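# Swing backboard clips outward into the frame's groove

## Task

Rotate each metal clip on the backboard so it points outward, about perpendicular to the nearby edge, and keep going until its free tip lodges in the groove cut into the frame's inner wall, locking the backboard in place.

## Robot and tools

Robot: two arms, left_arm and right_arm. Each ends in a five-part hand: left_arm has a left hand, right_arm a right hand (mirror images). A post is fixed to the floor behind them. Loose objects may occasionally get nudged by something else.

Frames. Scene frame: origin at table-top height, halfway between the nominal arm bases; +z up, +x out over the table, +y toward left_arm. Actual bases: left_arm at (0, +0.303, -0.001) m, quat_wxyz (+1.000, 0, 0, +0.021); right_arm at (+0.052, -0.362, +0.001) m, quat_wxyz (+1.000, 0, 0, +0.001). Reported hand positions (metres), quaternions, velocities and wrist-camera poses are in that arm's own base frame. Fixed cameras and the table use the scene frame. Readings can be a few cm off, more at long reach.

Hand point axes (right hand): +z runs along straight fingers toward the tips; +x crosses the palm away from the thumb; +y points out of the palm face. On the left hand +x points toward the thumb instead. The palm face is at y = -0.063; straight fingertips reach about 0.14 m past knuckles at z = -0.017. A rigid mast near the wrist on the palm side can collide with things.

execute_actions(actions, cameras). actions is a list of actions. Each action is a table of up to 15 rows, one row per 1/30 s step; a short table repeats its last row to step 15. Every row holds 48 numbers, each in [-1, 1], covering both arms even if one stays still:
- 1-6: left_arm dx, dy, dz, rx, ry, rz
- 7-22: left hand motor goals
- 23-24: left current_limit, speed
- 25-30: right_arm dx, dy, dz, rx, ry, rz
- 31-46: right hand motor goals
- 47-48: right current_limit, speed
Pose numbers are offsets, not poses: measured from the arm's Hand target at the start of that action, along that Hand target's own axes. Every row counts from the same start, not from the row before; each new action or call starts from the Hand target then current, so repeating an offset moves further. Scale: 1.0 = 0.6 m or 180 degrees. rx, ry, rz form one rotation vector. Send six zeros to request nothing new of an arm. Orientation is clipped per step to within 40 degrees of the measured one.

Hand motor order (both hands): index_mcp, index_abd, index_pip, index_dip, middle_mcp, middle_abd, middle_pip, middle_dip, ring_mcp, ring_abd, ring_pip, ring_dip, thumb_cmc, thumb_axl, thumb_mcp, thumb_ipl. These are absolute goal angles scaled between each hinge's stops (0 is a real goal, not 'unchanged'). Toward -1, _mcp/_pip/_dip curl a finger toward the palm; straight values are about +0.75, +0.58, +0.70; _abd straight at 0.00. thumb_cmc toward -1 brings the thumb in front of the palm (straight +0.71); thumb_axl straight +0.68; thumb_mcp +0.23, thumb_ipl +0.17. current_limit maps -1..+1 to 0..550 mA (floor 11 mA); speed maps to (speed+1)/2 of 8.5 rad/s. Initially +0.4 and -0.6. To leave a hand unchanged, echo back its hand_goal, hand_current_limit and hand_speed.

move(target, speed, blend, blocking, cameras). target is one 48-number row or a list of up to 15 rows, same layout; every row's offsets count from the Hand targets at the move's start, not from the previous row. Straight-line paths, all ending together, capped at 10 s total. speed: m/s, 0.002 to 4.3, default 0.25 (rotation limited to twice that in rad/s); one value or one per target. blend: corner rounding in m per target, default 0 (stop at each). blocking=false returns after about 0.5 s while the move continues. No obstacle avoidance. Result adds a 'move:' line: done, off_target, moving, held or fault, plus limits (paced = pose clipped, held = steps withheld).

wait(seconds 0-3600): lets time pass, no new commands. stop(): brakes a running move. zoom_image(camera, region [x0, y0, x1, y1] in pixels, at most 504 each side) on the latest image of cam_head_left, cam_head_right, cam_high, cam_left_wrist or cam_right_wrist. finished_scene(scene=1) ends the scene for good.

Cameras: cam_head_left, cam_head_right, cam_high (672x504), cam_left_wrist, cam_right_wrist (616x616 fisheye). Images come with an empty actions list or when requested in cameras.

Results: each arm's end_effector_position/quat, Hand target (your last clipped command; next offsets start here), joint readings (velocities may read 'within noise'), torques, and per motor hand_goal, hand_measured, hand_current_ma, hand_state (moving, goal, blocked, overload). The hand often rests short of Hand target or sags below it; command extra to close the gap. Joint ranges (rad): waist ±2.880, shoulder 0 to 3.142, elbow 0 to 3.019, wrist pitch -1.693 to 1.571, wrist yaw ±1.571, wrist roll ±2.094.

Avoid: knocking anything off the table, drops, releasing moving parts, fast impacts, hard pushes on fixed or heavy items, any contact or squeezing between the two arms or hands. A blocked arm keeps pressing until commanded back past its hand point. A motor drawing 495 mA or more for 5 s shuts down for 10 s. Motors overheat from holding loads or straining; at 100 °C the arm drops (OVER-TEMPERATURE FAULT). After a HAND FAULT line, remaining calls in that reply are skipped.

Each tool is called by a JSON object that holds its "method" and its "body".

## Session

{"method": "execute_actions", "body": {"actions": []}}

Scene clock: 0.00 s.
left_arm: end_effector_position=(+0.6249, +0.1784, +0.1651) hand_goal=(+0.754, +0.000, +0.576, +0.696, +0.754, +0.000, +0.576, +0.696, +0.754, +0.000, +0.576, +0.696, +0.714, +0.678, +0.226, +0.168) hand_measured=(+0.7535, -0.0008, +0.5770, +0.6958, +0.7535, -0.0008, +0.5770, +0.6958, +0.7535, +0.0007, +0.5770, +0.6958, +0.7142, +0.6767, +0.2262, +0.1681) hand_current_ma=(-5, +8, +6, -9, +0, -9, +1, +6, +2, -4, +1, -11, +4, +0, -2, +0) hand_state=(goal, goal, goal, goal, goal, goal, goal, goal, goal, goal, goal, goal, goal, goal, goal, goal) hand_current_limit=0.40 hand_speed=-0.60 end_effector_quat_wxyz=(+0.072, +0.637, +0.410, +0.649) | right_arm: end_effector_position=(+0.5748, +0.5760, +0.3674) hand_goal=(+0.754, +0.000, +0.576, +0.696, +0.754, +0.000, +0.576, +0.696, +0.754, +0.000, +0.576, +0.696, +0.714, +0.678, +0.226, +0.168) hand_measured=(+0.7535, -0.0008, +0.5770, +0.6958, +0.7535, -0.0008, +0.5770, +0.6958, +0.7535, -0.0008, +0.5770, +0.6958, +0.7142, +0.6777, +0.2262, +0.1681) hand_current_ma=(+2, +2, +9, +4, +6, -9, +6, -4, -3, -2, -6, +4, +0, -11, +14, -2) hand_state=(goal, goal, goal, goal, goal, goal, goal, goal, goal, goal, goal, goal, goal, goal, goal, goal) hand_current_limit=0.40 hand_speed=-0.60 end_effector_quat_wxyz=(+0.261, -0.048, +0.745, +0.613)
Joint positions: left_arm=[0.317 1.897 0.82 0.929 -0.142 0.867] | right_arm=[0.644 1.98 1.607 0.237 -0.584 -0.542]
Joint velocities: within noise
Joint torques (N m): no reading
Heat: left arm: hottest shoulder 33 °C; right arm: hottest waist 31 °C.
Hand target: left_arm +0.6288, +0.1809, +0.1834; +0.076, +0.622, +0.406, +0.665 | right_arm +0.5751, +0.5774, +0.3811; +0.271, -0.057, +0.735, +0.619

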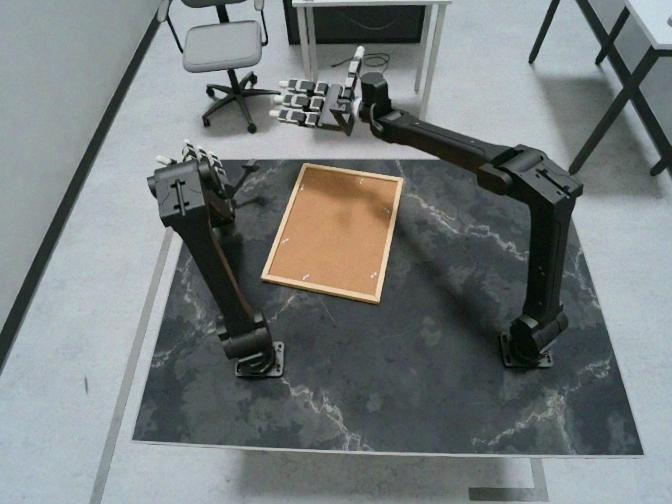

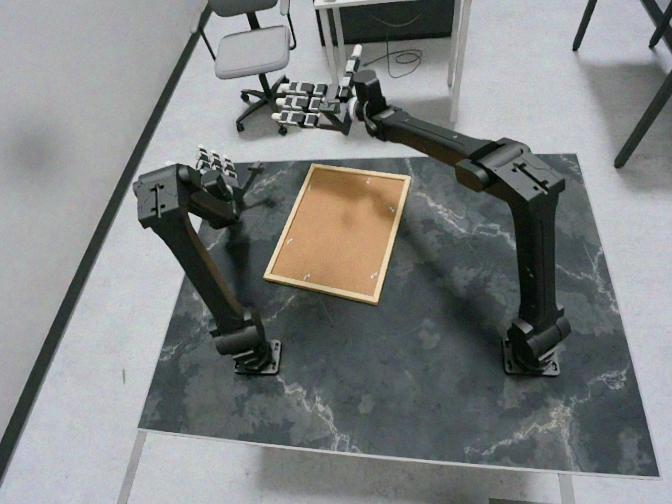

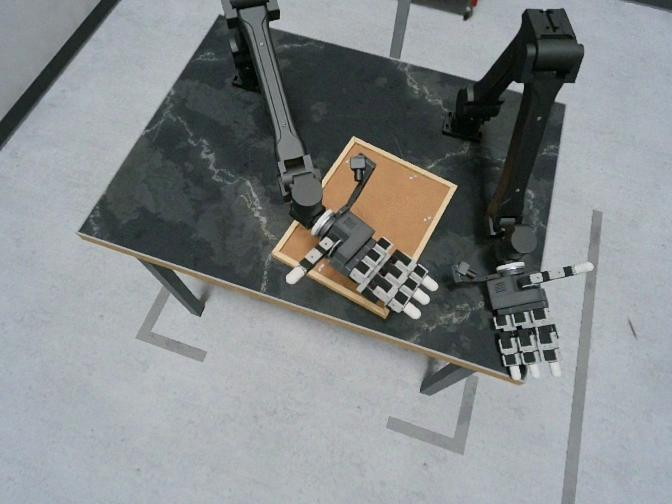

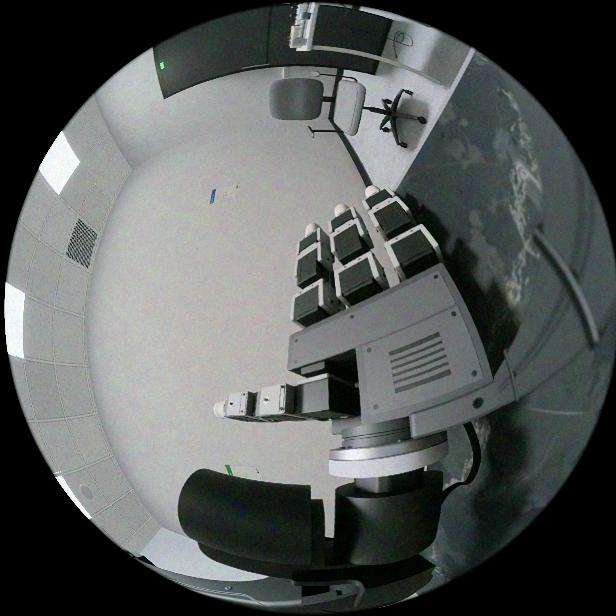

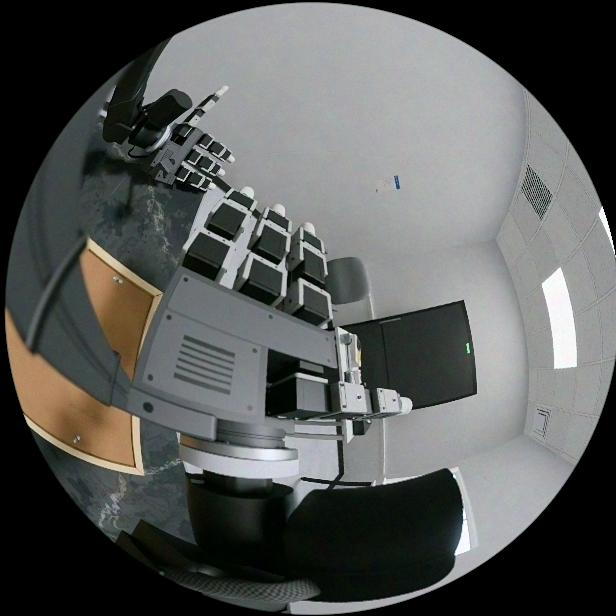

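{"method": "zoom_image", "body": {"camera": "cam_head_left", "region": [250, 150, 420, 310]}}

{"method": "zoom_image", "body": {"camera": "cam_head_right", "region": [250, 150, 420, 310]}}

{"method": "zoom_image", "body": {"camera": "cam_high", "region": [270, 130, 470, 320]}}

Scaled by 2.965 from the camera's image (finer frame: 960x720).

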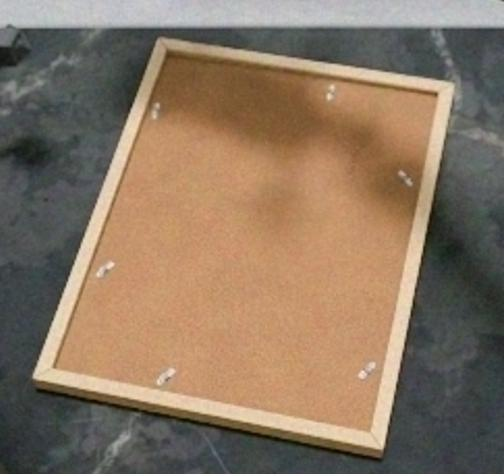

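Scaled by 2.965 from the camera's image (finer frame: 960x720).

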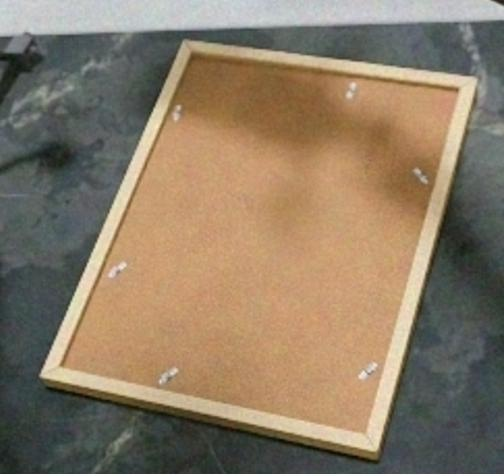

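Scaled by 2.520 from the camera's image (finer frame: 960x720).

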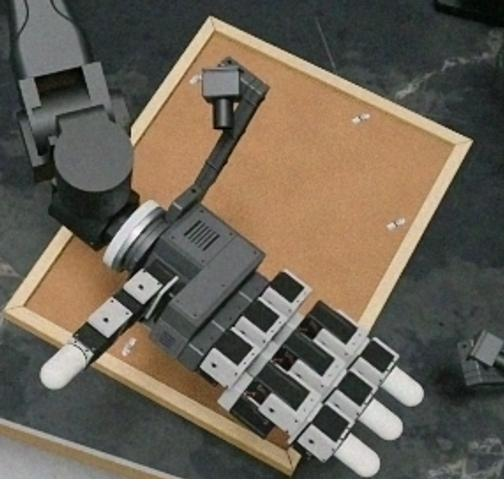

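{"method": "move", "body": {"target": [0,0,0,0,0,0,0.754,0,0.576,0.696,0.754,0,0.576,0.696,0.754,0,0.576,0.696,0.714,0.678,0.226,0.168,0.4,-0.6,0.2395,0.051,-0.3695,0.4834,0.0308,0.2186,0.754,0,0.576,0.696,-0.89,0,-0.299,0.478,-0.89,0,-0.299,0.478,0.714,0.678,0.226,0.168,0.4,-0.6], "speed": 0.15, "cameras": ["all"]}}

Scene clock: 32.87 s.
left_arm: end_effector_position=(+0.6249, +0.1784, +0.1651) hand_goal=(+0.754, +0.000, +0.576, +0.696, +0.754, +0.000, +0.576, +0.696, +0.754, +0.000, +0.576, +0.696, +0.714, +0.678, +0.226, +0.168) hand_measured=(+0.7595, -0.0008, +0.5770, +0.6971, +0.7607, -0.0008, +0.5770, +0.6958, +0.7583, +0.0007, +0.5770, +0.6958, +0.7205, +0.6767, +0.2262, +0.1681) hand_current_ma=(-4, +5, +7, -9, +11, -6, -1, +5, -2, -10, -7, -7, -4, -9, -4, +0) hand_state=(goal, goal, goal, goal, goal, goal, goal, goal, goal, goal, goal, goal, goal, goal, goal, goal) hand_current_limit=0.40 hand_speed=-0.60 end_effector_quat_wxyz=(+0.072, +0.637, +0.410, +0.649) | right_arm: end_effector_position=(+0.3691, +0.4120, +0.3493) hand_goal=(+0.754, +0.000, +0.576, +0.696, -0.890, +0.000, -0.298, +0.478, -0.890, +0.000, -0.298, +0.478, +0.714, +0.678, +0.226, +0.168) hand_measured=(+0.7595, +0.0007, +0.5757, +0.6958, -0.8734, -0.0008, -0.2968, +0.4792, -0.8119, +0.0270, -0.2840, +0.4868, +0.7293, +0.6767, +0.2193, +0.1672) hand_current_ma=(+7, +21, +10, -10, -3, +3, +2, +12, +13, +4, +23, +9, +9, -6, -3, +22) hand_state=(goal, goal, goal, goal, goal, goal, goal, goal, blocked, blocked, goal, goal, goal, goal, goal, goal) hand_current_limit=0.40 hand_speed=-0.60 end_effector_quat_wxyz=(+0.012, +0.334, +0.942, +0.036)
Joint positions: left_arm=[0.317 1.897 0.82 0.929 -0.142 0.867] | right_arm=[0.88 1.533 1.739 -1.702 -0.003 -0.009]
Joint torques (N m): left_arm=[-1.38 -16.62 7.32 2.8 -0.22 -0.06] | right_arm=[2.02 -13.33 10.1 -0.34 0.03 -0.04]
Heat: left arm: hottest shoulder 34 °C; right arm: hottest shoulder 33 °C.
Hand target: left_arm +0.6288, +0.1809, +0.1834; +0.076, +0.622, +0.406, +0.665 | right_arm +0.3678, +0.4121, +0.3595; +0.000, +0.342, +0.940, +0.001
Off the commanded pose: left_arm 0.019 m, 3 deg | right_arm 0.010 m, 4 deg.
joint sent to its limit (right arm) — joint 4 (wrist pitch), lower limit. The joint targets are off in orientation, not in position.
move: off_target (right_arm)
cam_right_wrist: T_world_to_cam=[[0.99621, -0.01558, 0.08558, -0.36332], [-0.07551, -0.64322, 0.76195, -0.03811], [0.04317, -0.76553, -0.64196, 0.64458]] pos_world=[0.33124, 0.46327, 0.47392]

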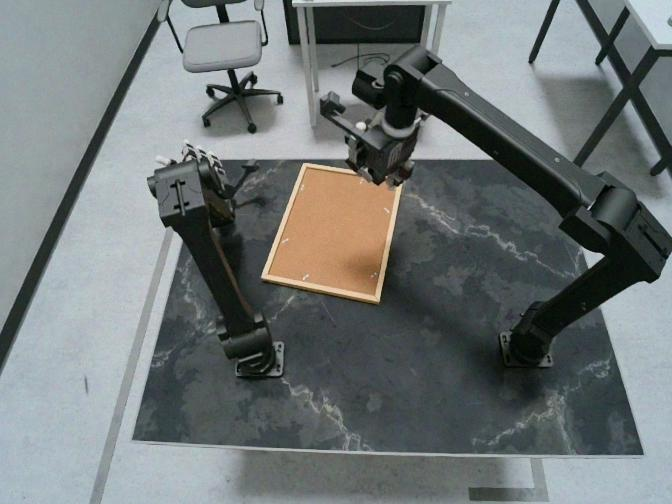

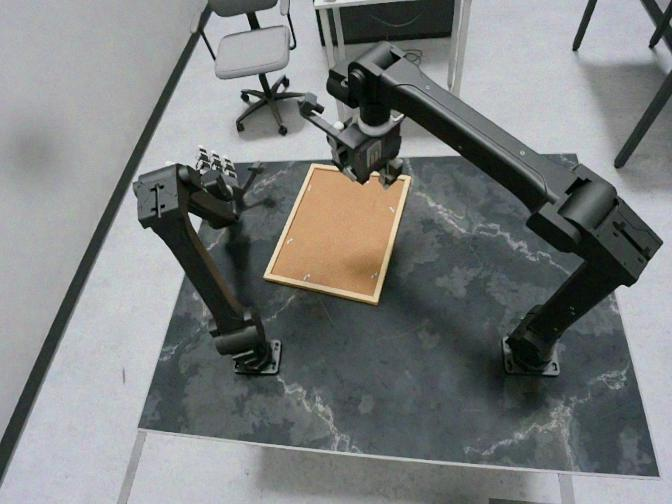

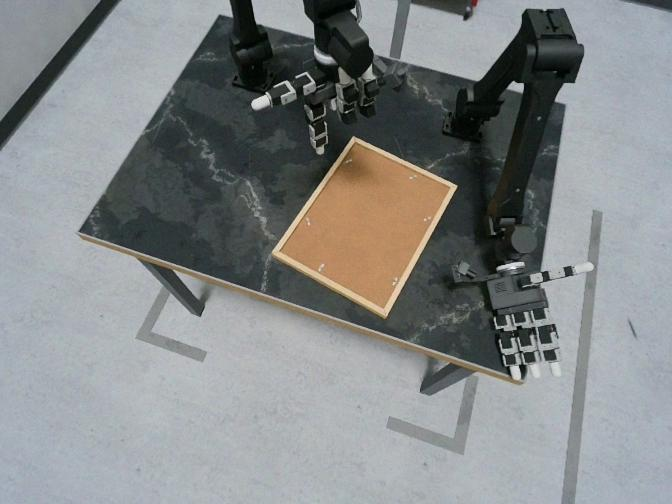

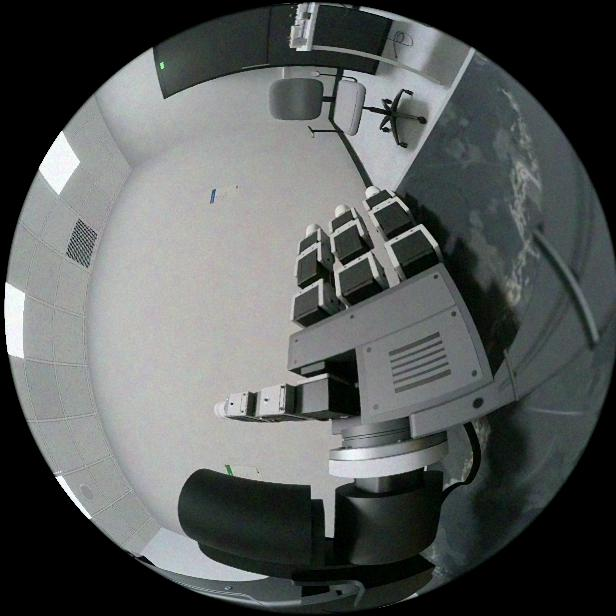

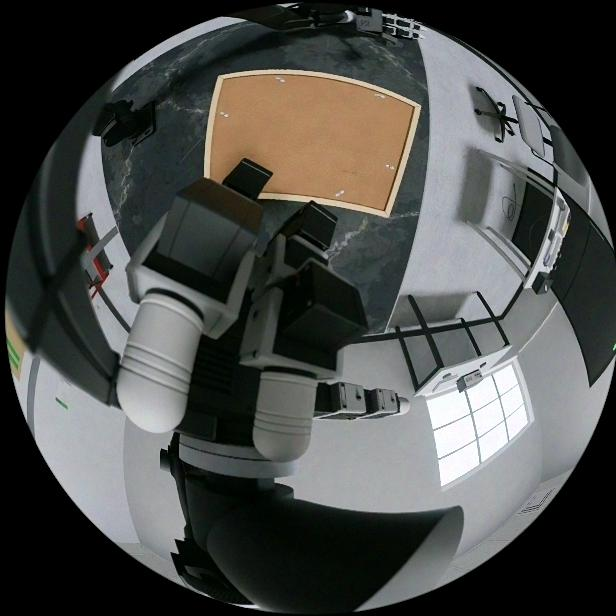

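{"method": "zoom_image", "body": {"camera": "cam_right_wrist", "region": [200, 60, 430, 230]}}

{"method": "zoom_image", "body": {"camera": "cam_high", "region": [270, 130, 470, 320]}}

Scaled by 2.191 from the camera's image (finer frame: 880x880).

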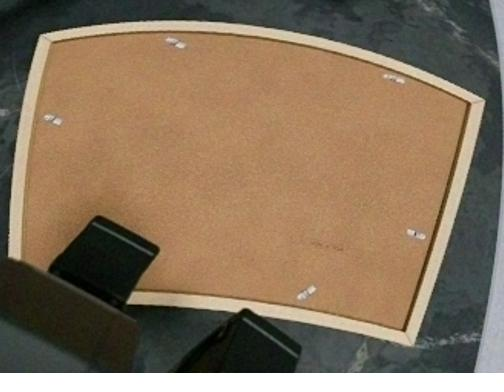

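Scaled by 2.520 from the camera's image (finer frame: 960x720).

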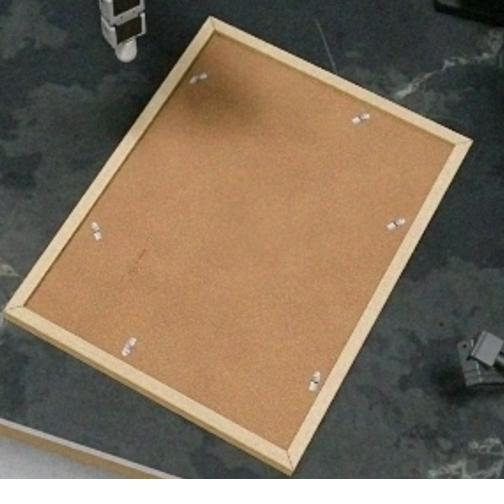

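{"method": "zoom_image", "body": {"camera": "cam_high", "region": [300, 205, 345, 280]}}

{"method": "zoom_image", "body": {"camera": "cam_high", "region": [380, 165, 440, 295]}}

{"method": "zoom_image", "body": {"camera": "cam_right_wrist", "region": [360, 80, 420, 140]}}

{"method": "zoom_image", "body": {"camera": "cam_right_wrist", "region": [250, 60, 310, 120]}}

Scaled by 6.720 from the camera's image (finer frame: 960x720).

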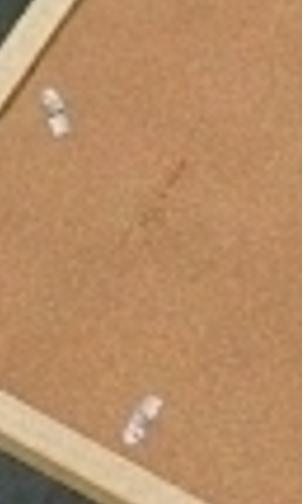

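Scaled by 3.877 from the camera's image (finer frame: 960x720).

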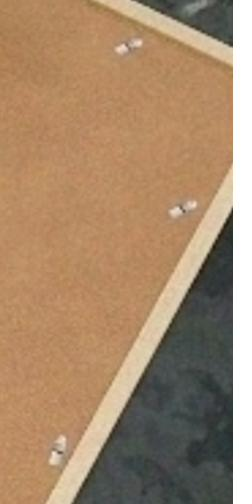

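Scaled by 8.400 from the camera's image (finer frame: 880x880).

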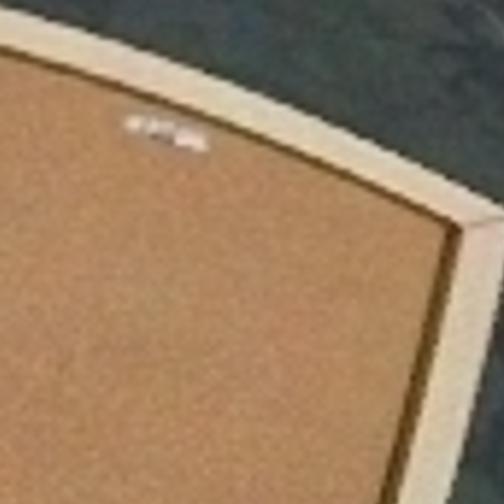

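Scaled by 8.400 from the camera's image (finer frame: 880x880).

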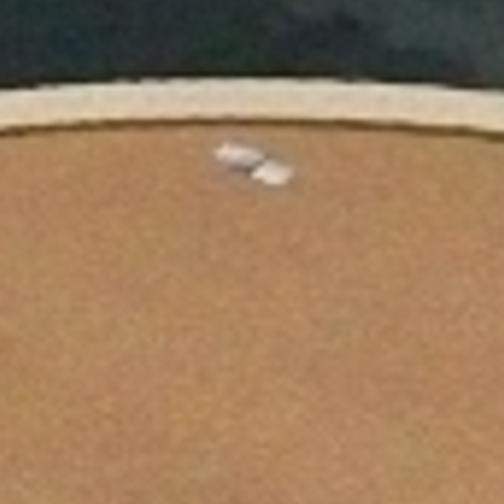

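{"method": "move", "body": {"target": [0,0,0,0,0,0,0.754,0,0.576,0.696,0.754,0,0.576,0.696,0.754,0,0.576,0.696,0.714,0.678,0.226,0.168,0.4,-0.6,-0.0265,0.0285,0.3325,-0.0554,-0.0049,0.0554,0.548,0,0.576,0.696,0.97,0,-0.95,-0.7,0.97,0,-0.95,-0.7,0.714,0.678,0.226,0.168,0.4,-0.6], "speed": 0.12, "cameras": ["cam_head_left","cam_high","cam_right_wrist"]}}

Scene clock: 50.13 s.
left_arm: end_effector_position=(+0.6249, +0.1784, +0.1651) hand_goal=(+0.754, +0.000, +0.576, +0.696, +0.754, +0.000, +0.576, +0.696, +0.754, +0.000, +0.576, +0.696, +0.714, +0.678, +0.226, +0.168) hand_measured=(+0.7607, -0.0008, +0.5770, +0.6958, +0.7607, -0.0008, +0.5757, +0.6971, +0.7595, +0.0007, +0.5770, +0.6958, +0.7205, +0.6777, +0.2252, +0.1672) hand_current_ma=(-3, +11, +4, -8, +2, -3, +2, +3, -2, -8, -1, -13, +0, -6, +0, -1) hand_state=(goal, goal, goal, goal, goal, goal, goal, goal, goal, goal, goal, goal, goal, goal, goal, goal) hand_current_limit=0.40 hand_speed=-0.60 end_effector_quat_wxyz=(+0.072, +0.637, +0.410, +0.649) | right_arm: end_effector_position=(+0.3904, +0.4100, +0.1604) hand_goal=(+0.548, +0.000, +0.576, +0.696, +0.970, +0.000, -0.950, -0.700, +0.970, +0.000, -0.950, -0.700, +0.714, +0.678, +0.226, +0.168) hand_measured=(+0.5545, +0.0007, +0.5770, +0.6958, +0.9681, +0.0007, -0.9269, -0.6980, +0.9705, +0.0183, -0.9307, -0.6968, +0.7293, +0.6777, +0.2193, +0.1672) hand_current_ma=(+11, +13, +4, -1, +8, -5, +3, -4, -7, +7, +10, -2, +7, -18, +3, +4) hand_state=(goal, goal, goal, goal, goal, goal, blocked, goal, goal, goal, goal, goal, goal, goal, goal, goal) hand_current_limit=0.40 hand_speed=-0.60 end_effector_quat_wxyz=(+0.032, +0.420, +0.904, +0.073)
Joint positions: left_arm=[0.317 1.897 0.82 0.929 -0.142 0.867] | right_arm=[0.885 1.557 1.241 -1.098 0.026 0.182]
Joint torques (N m): left_arm=[-1.49 -16.67 7.34 2.8 -0.22 -0.06] | right_arm=[1.79 -12.75 8.76 0.7 0.09 0.01]
Heat: left arm: hottest shoulder 35 °C; right arm: hottest elbow 36 °C.
Hand target: left_arm +0.6288, +0.1809, +0.1834; +0.076, +0.622, +0.406, +0.665 | right_arm +0.3911, +0.4153, +0.1602; +0.037, +0.421, +0.903, +0.080
Off the commanded pose: left_arm 0.019 m, 3 deg | right_arm 0.005 m, 1 deg.
move: done
cam_right_wrist: T_world_to_cam=[[0.96879, -0.20679, 0.13672, -0.28758], [-0.24115, -0.65836, 0.71302, 0.18483], [-0.05744, -0.72374, -0.68768, 0.55034]] pos_world=[0.35479, 0.46052, 0.28599]

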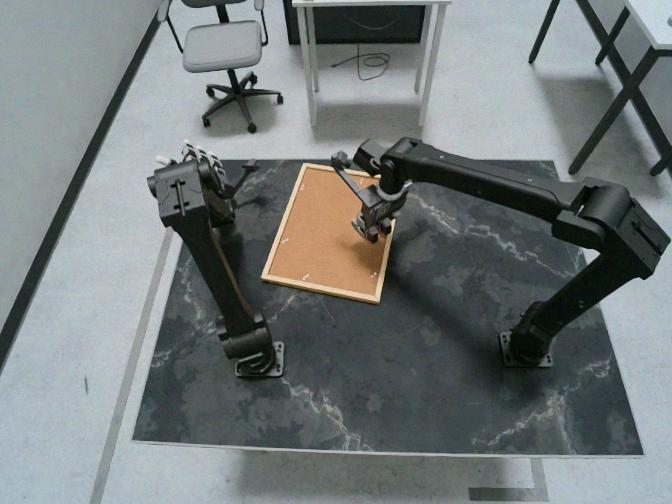

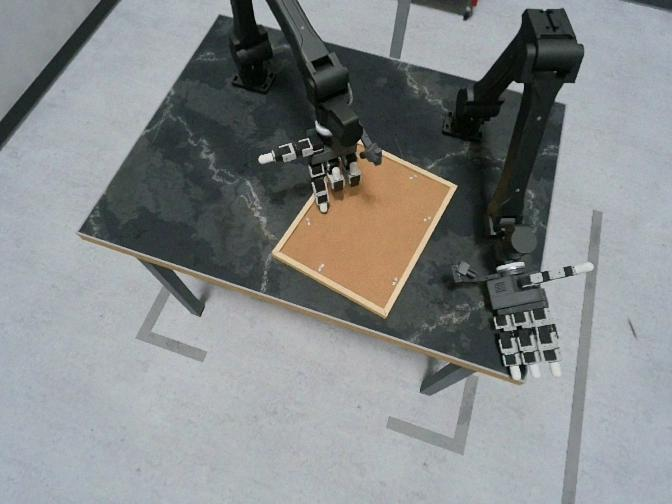

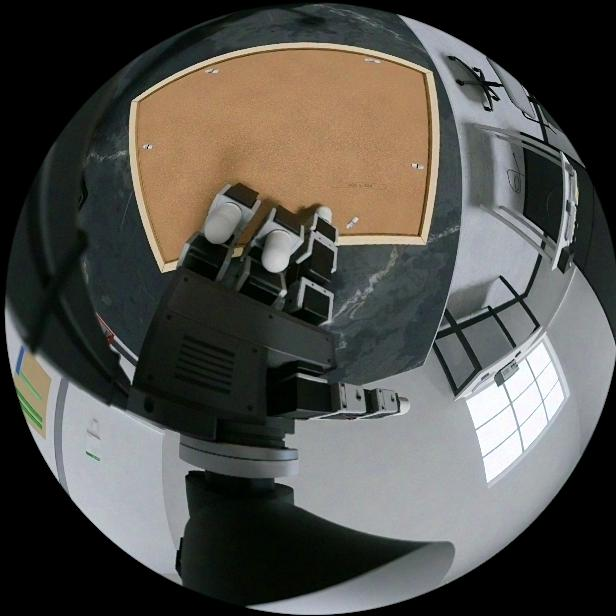

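{"method": "zoom_image", "body": {"camera": "cam_right_wrist", "region": [300, 180, 400, 260]}}

{"method": "zoom_image", "body": {"camera": "cam_right_wrist", "region": [325, 205, 375, 245]}}

{"method": "zoom_image", "body": {"camera": "cam_high", "region": [290, 190, 340, 230]}}

Scaled by 5.040 from the camera's image (finer frame: 880x880).

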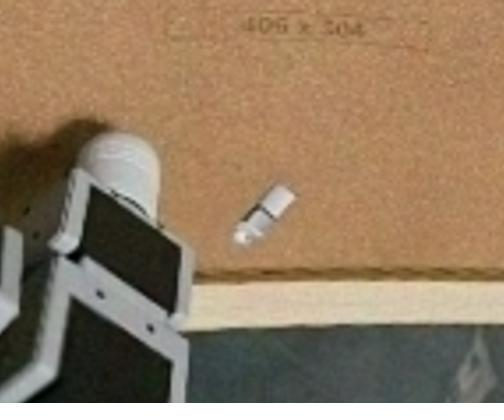

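Scaled by 10.080 from the camera's image (finer frame: 880x880).

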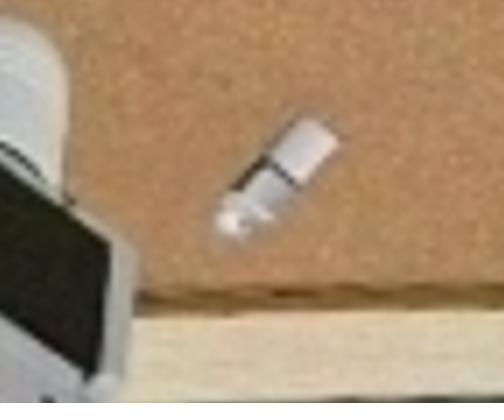

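Scaled by 10.080 from the camera's image (finer frame: 960x720).

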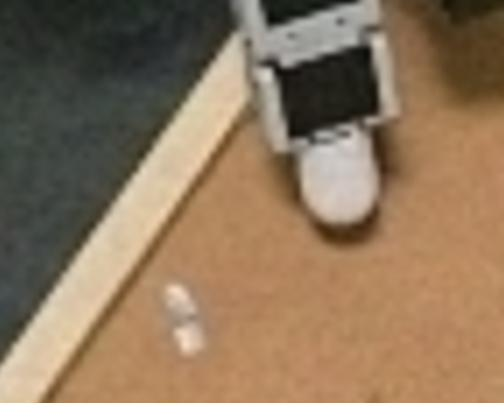

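{"method": "move", "body": {"target": [0,0,0,0,0,0,0.754,0,0.576,0.696,0.754,0,0.576,0.696,0.754,0,0.576,0.696,0.714,0.678,0.226,0.168,0.4,-0.6,-0.0907,0.0772,0.0478,0.1111,0,0,0.568,-0.085,0.576,0.696,0.97,0,-0.95,-0.7,0.97,0,-0.95,-0.7,0.714,0.678,0.226,0.168,0.4,-0.6], "speed": 0.08, "cameras": ["cam_head_left","cam_high","cam_right_wrist"]}}

{"method": "zoom_image", "body": {"camera": "cam_right_wrist", "region": [290, 180, 370, 260]}}

{"method": "zoom_image", "body": {"camera": "cam_high", "region": [290, 190, 350, 240]}}

Scene clock: 72.93 s.
left_arm: end_effector_position=(+0.6249, +0.1784, +0.1651) hand_goal=(+0.754, +0.000, +0.576, +0.696, +0.754, +0.000, +0.576, +0.696, +0.754, +0.000, +0.576, +0.696, +0.714, +0.678, +0.226, +0.168) hand_measured=(+0.7595, -0.0008, +0.5757, +0.6958, +0.7607, -0.0008, +0.5770, +0.6971, +0.7595, -0.0008, +0.5770, +0.6958, +0.7205, +0.6767, +0.2252, +0.1672) hand_current_ma=(-6, +13, +2, -8, +1, -6, +4, +20, -2, -14, -10, -9, -6, -11, -10, +2) hand_state=(goal, goal, goal, goal, goal, goal, goal, goal, goal, goal, goal, goal, goal, goal, goal, goal) hand_current_limit=0.40 hand_speed=-0.60 end_effector_quat_wxyz=(+0.072, +0.637, +0.410, +0.649) | right_arm: end_effector_position=(+0.4538, +0.4009, +0.1308) hand_goal=(+0.568, -0.084, +0.576, +0.696, +0.970, +0.000, -0.950, -0.700, +0.970, +0.000, -0.950, -0.700, +0.714, +0.678, +0.226, +0.168) hand_measured=(+0.5653, -0.1004, +0.5744, +0.6907, +0.9681, +0.0007, -0.9256, -0.6993, +0.9669, +0.0153, -0.9294, -0.6968, +0.7180, +0.6777, +0.2173, +0.1681) hand_current_ma=(-27, +12, +6, +22, +0, +9, +7, +2, -9, +1, +5, -18, -9, -16, -2, +11) hand_state=(goal, goal, goal, goal, goal, goal, blocked, goal, goal, goal, goal, goal, goal, goal, goal, goal) hand_current_limit=0.40 hand_speed=-0.60 end_effector_quat_wxyz=(-0.040, +0.424, +0.901, -0.084)
Joint positions: left_arm=[0.317 1.897 0.82 0.929 -0.142 0.867] | right_arm=[0.768 1.864 1.643 -1.535 -0.015 0.074]
Joint torques (N m): left_arm=[-1.44 -16.67 7.32 2.78 -0.22 -0.06] | right_arm=[0.67 -15.79 11.7 -0.9 -0.06 -0.25]
Heat: left arm: hottest shoulder 35 °C; right arm: hottest elbow 37 °C.
Hand target: left_arm +0.6288, +0.1809, +0.1834; +0.076, +0.622, +0.406, +0.665 | right_arm +0.4649, +0.4062, +0.1401; -0.037, +0.421, +0.903, -0.078
Off the commanded pose: left_arm 0.019 m, 3 deg | right_arm 0.015 m, 1 deg.
move: off_target (right_arm)
cam_right_wrist: T_world_to_cam=[[0.97508, -0.20867, -0.0753, -0.32114], [-0.0346, -0.47834, 0.87749, 0.02788], [-0.21913, -0.85302, -0.47364, 0.62422]] pos_world=[0.45089, 0.4788, 0.24701]

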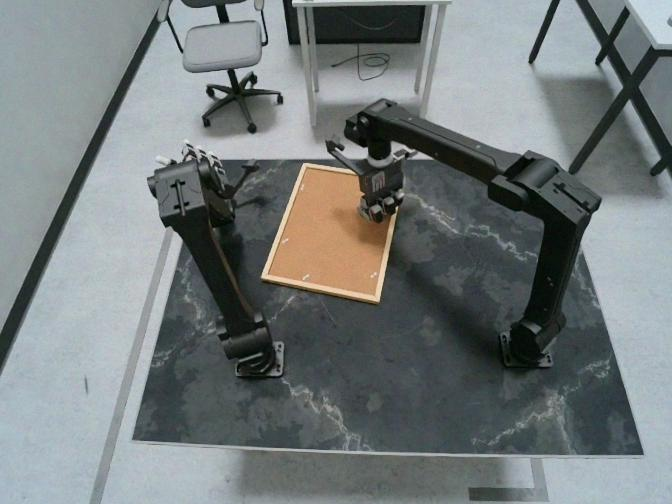

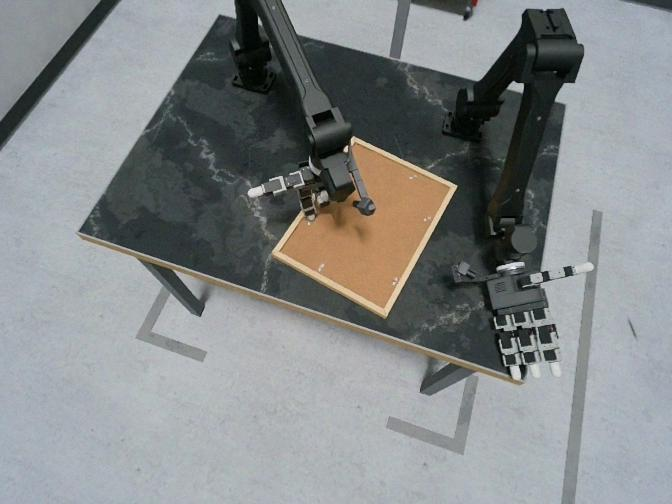

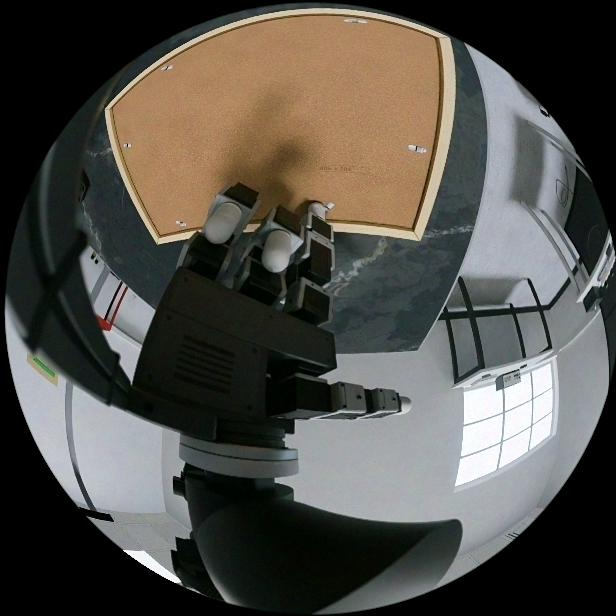

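Scaled by 6.300 from the camera's image (finer frame: 880x880).

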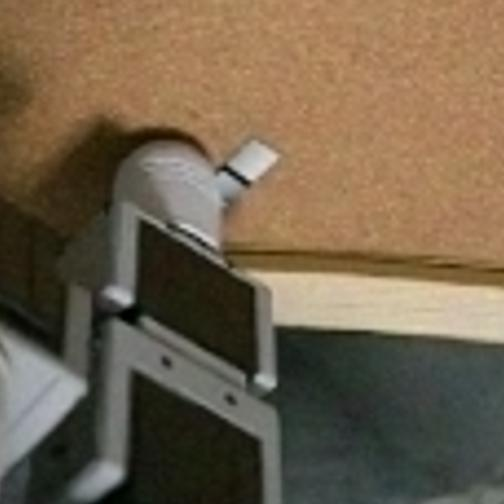

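Scaled by 8.400 from the camera's image (finer frame: 960x720).

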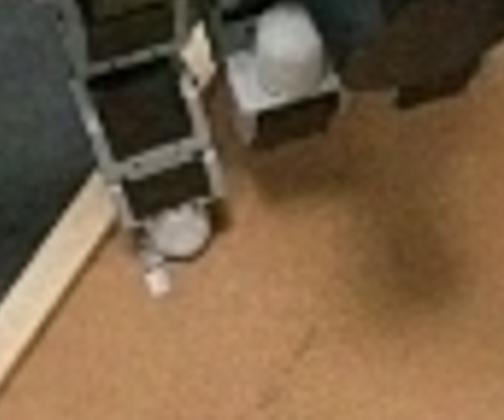

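{"method": "move", "body": {"target": [0,0,0,0,0,0,0.754,0,0.576,0.696,0.754,0,0.576,0.696,0.754,0,0.576,0.696,0.714,0.678,0.226,0.168,0.4,-0.6,-0.0052,0.0162,-0.0232,0,0,0,0.568,-0.085,0.576,0.696,0.97,0,-0.95,-0.7,0.97,0,-0.95,-0.7,0.714,0.678,0.226,0.168,0.4,-0.6], "speed": 0.08, "cameras": ["cam_high","cam_right_wrist"]}}

{"method": "zoom_image", "body": {"camera": "cam_right_wrist", "region": [290, 180, 370, 260]}}

{"method": "zoom_image", "body": {"camera": "cam_high", "region": [290, 190, 350, 240]}}

Scene clock: 77.07 s.
left_arm: end_effector_position=(+0.6249, +0.1784, +0.1651) hand_goal=(+0.754, +0.000, +0.576, +0.696, +0.754, +0.000, +0.576, +0.696, +0.754, +0.000, +0.576, +0.696, +0.714, +0.678, +0.226, +0.168) hand_measured=(+0.7607, -0.0008, +0.5770, +0.6958, +0.7607, -0.0008, +0.5757, +0.6958, +0.7595, -0.0008, +0.5770, +0.6958, +0.7205, +0.6777, +0.2262, +0.1681) hand_current_ma=(-3, +13, +1, -4, -6, -17, -6, +5, -7, -11, -4, -4, -6, -14, +2, -1) hand_state=(goal, goal, goal, goal, goal, goal, goal, goal, goal, goal, goal, goal, goal, goal, goal, goal) hand_current_limit=0.40 hand_speed=-0.60 end_effector_quat_wxyz=(+0.072, +0.637, +0.410, +0.649) | right_arm: end_effector_position=(+0.4647, +0.4084, +0.1436) hand_goal=(+0.568, -0.084, +0.576, +0.696, +0.970, +0.000, -0.950, -0.700, +0.970, +0.000, -0.950, -0.700, +0.714, +0.678, +0.226, +0.168) hand_measured=(+0.5653, -0.1004, +0.5744, +0.6920, +0.9681, +0.0007, -0.9269, -0.6980, +0.9669, +0.0153, -0.9307, -0.6968, +0.7167, +0.6777, +0.2173, +0.1681) hand_current_ma=(-15, +3, +12, +9, +17, -12, +9, -4, -13, -1, +15, +3, -3, -12, -13, +12) hand_state=(goal, goal, goal, goal, goal, goal, blocked, goal, goal, goal, goal, goal, goal, goal, goal, goal) hand_current_limit=0.40 hand_speed=-0.60 end_effector_quat_wxyz=(-0.040, +0.422, +0.902, -0.082)
Joint positions: left_arm=[0.317 1.897 0.82 0.929 -0.142 0.867] | right_arm=[0.763 1.89 1.716 -1.579 -0.015 0.067]
Joint torques (N m): left_arm=[-1.44 -16.67 7.31 2.78 -0.22 -0.06] | right_arm=[0.97 -16.26 11.67 -0.94 -0.03 -0.24]
Heat: left arm: hottest shoulder 36 °C; right arm: hottest elbow 38 °C.
Hand target: left_arm +0.6288, +0.1809, +0.1834; +0.076, +0.622, +0.406, +0.665 | right_arm +0.4760, +0.4116, +0.1522; -0.037, +0.421, +0.903, -0.078
Off the commanded pose: left_arm 0.019 m, 3 deg | right_arm 0.015 m, 1 deg.
move: off_target (right_arm)
cam_right_wrist: T_world_to_cam=[[0.97573, -0.20565, -0.07527, -0.33077], [-0.03369, -0.4806, 0.87629, 0.02127], [-0.21638, -0.85249, -0.47586, 0.6379]] pos_world=[0.46148, 0.486, 0.26001]

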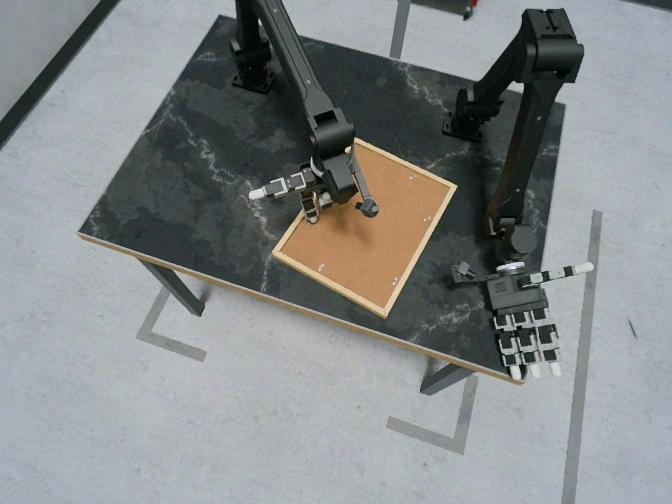

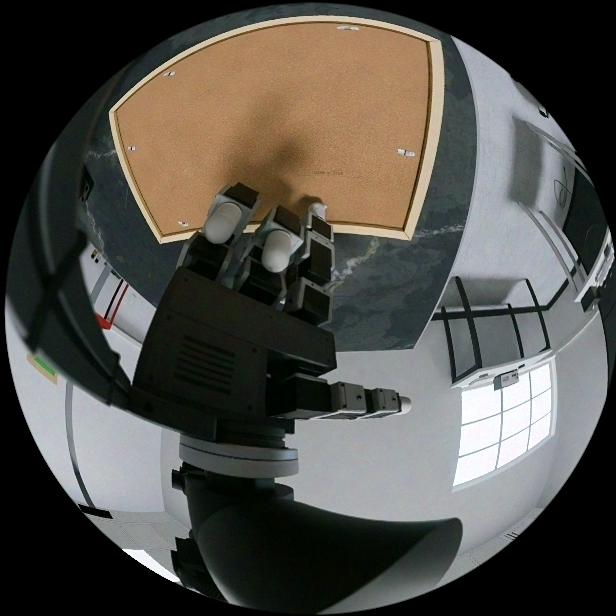

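Scaled by 6.300 from the camera's image (finer frame: 880x880).

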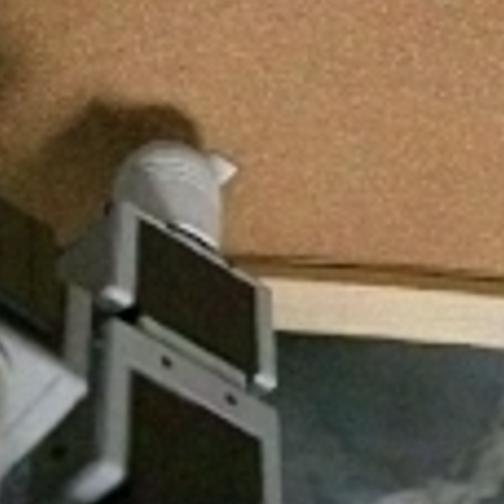

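Scaled by 8.400 from the camera's image (finer frame: 960x720).

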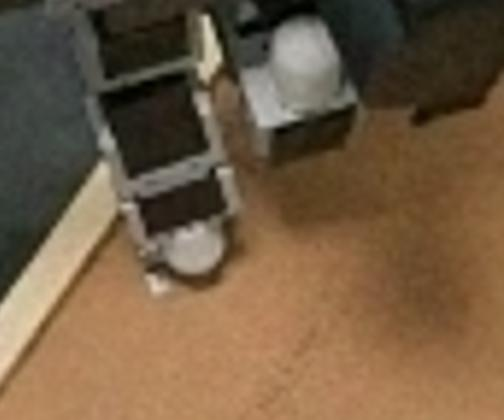

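{"method": "move", "body": {"target": [0,0,0,0,0,0,0.754,0,0.576,0.696,0.754,0,0.576,0.696,0.754,0,0.576,0.696,0.714,0.678,0.226,0.168,0.4,-0.6,0,0.0043,0.0246,0,0,0,0.568,-0.085,0.576,0.696,0.97,0,-0.95,-0.7,0.97,0,-0.95,-0.7,0.714,0.678,0.226,0.168,0.4,-0.6], "speed": 0.05, "cameras": ["cam_high","cam_right_wrist"]}}

{"method": "zoom_image", "body": {"camera": "cam_right_wrist", "region": [290, 180, 370, 260]}}

{"method": "zoom_image", "body": {"camera": "cam_high", "region": [290, 190, 350, 240]}}

Scene clock: 81.17 s.
left_arm: end_effector_position=(+0.6249, +0.1784, +0.1651) hand_goal=(+0.754, +0.000, +0.576, +0.696, +0.754, +0.000, +0.576, +0.696, +0.754, +0.000, +0.576, +0.696, +0.714, +0.678, +0.226, +0.168) hand_measured=(+0.7595, +0.0007, +0.5770, +0.6958, +0.7607, -0.0008, +0.5757, +0.6958, +0.7595, -0.0008, +0.5770, +0.6958, +0.7217, +0.6777, +0.2262, +0.1672) hand_current_ma=(-12, +5, +9, -8, -2, +1, +6, +4, -6, -7, -11, -18, -5, -10, -3, -1) hand_state=(goal, goal, goal, goal, goal, goal, goal, goal, goal, goal, goal, goal, goal, goal, goal, goal) hand_current_limit=0.40 hand_speed=-0.60 end_effector_quat_wxyz=(+0.072, +0.637, +0.410, +0.649) | right_arm: end_effector_position=(+0.4672, +0.4105, +0.1388) hand_goal=(+0.568, -0.084, +0.576, +0.696, +0.970, +0.000, -0.950, -0.700, +0.970, +0.000, -0.950, -0.700, +0.714, +0.678, +0.226, +0.168) hand_measured=(+0.5653, -0.1004, +0.5744, +0.6920, +0.9681, +0.0007, -0.9256, -0.6980, +0.9669, +0.0153, -0.9307, -0.6968, +0.7167, +0.6777, +0.2183, +0.1681) hand_current_ma=(-4, +20, +19, +2, +14, -5, +4, -12, -10, -9, +1, -5, -13, -18, +3, +17) hand_state=(goal, goal, goal, goal, goal, goal, blocked, goal, goal, goal, goal, goal, goal, goal, goal, goal) hand_current_limit=0.40 hand_speed=-0.60 end_effector_quat_wxyz=(-0.039, +0.422, +0.902, -0.081)
Joint positions: left_arm=[0.317 1.897 0.82 0.929 -0.142 0.867] | right_arm=[0.763 1.899 1.716 -1.567 -0.015 0.067]
Joint torques (N m): left_arm=[-1.38 -16.67 7.32 2.8 -0.22 -0.06] | right_arm=[0.15 -16.44 9.57 -0.1 -0.03 -0.27]
Heat: left arm: hottest shoulder 36 °C; right arm: hottest elbow 39 °C.
Hand target: left_arm +0.6288, +0.1809, +0.1834; +0.076, +0.622, +0.406, +0.665 | right_arm +0.4761, +0.4115, +0.1372; -0.037, +0.421, +0.903, -0.078
Off the commanded pose: left_arm 0.019 m, 3 deg | right_arm 0.009 m, 0 deg.
move: done
cam_right_wrist: T_world_to_cam=[[0.97584, -0.20584, -0.07324, -0.33346], [-0.03615, -0.48273, 0.87502, 0.02875], [-0.21547, -0.85124, -0.47851, 0.63738]] pos_world=[0.46378, 0.4878, 0.25542]

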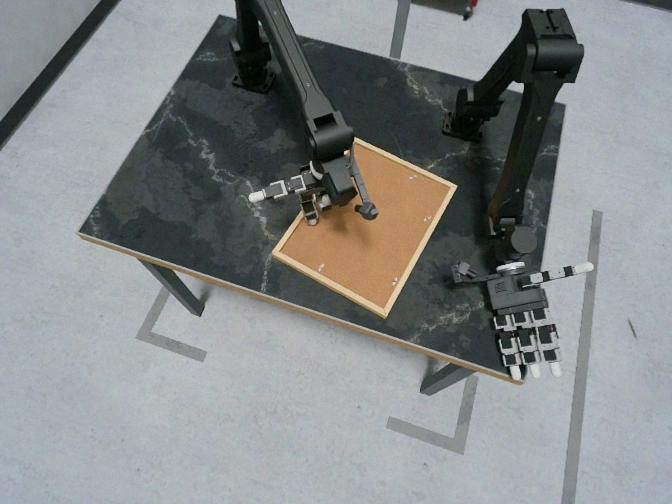

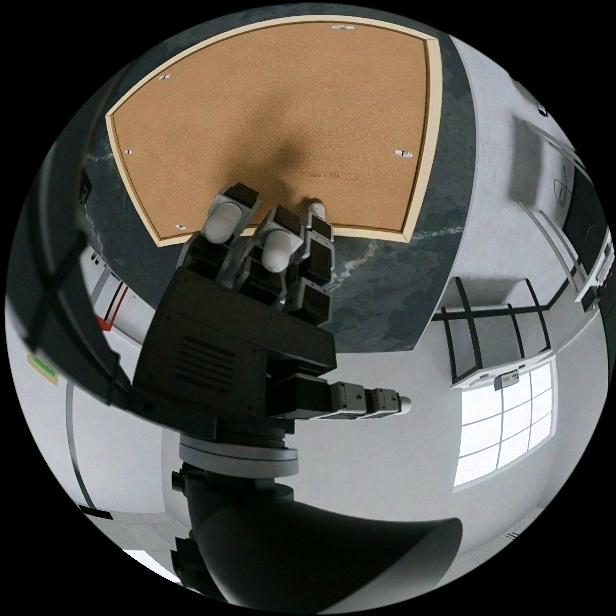

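Scaled by 6.300 from the camera's image (finer frame: 880x880).

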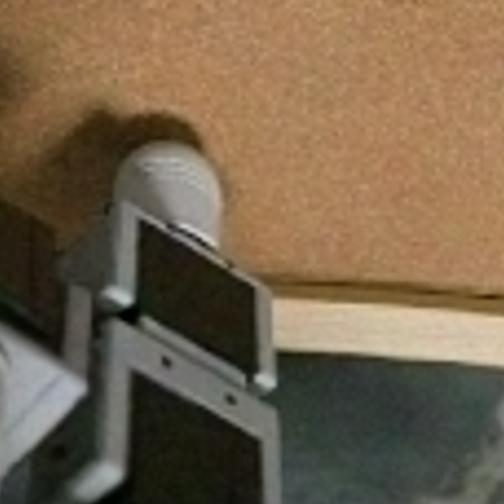

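Scaled by 8.400 from the camera's image (finer frame: 960x720).

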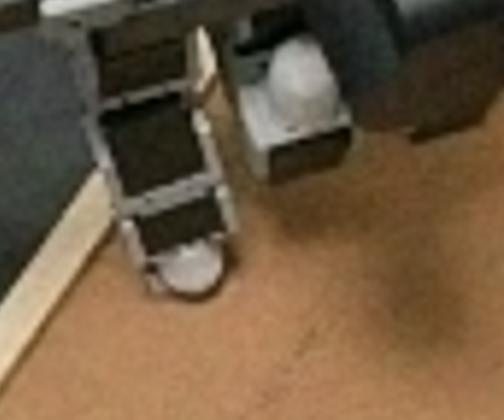

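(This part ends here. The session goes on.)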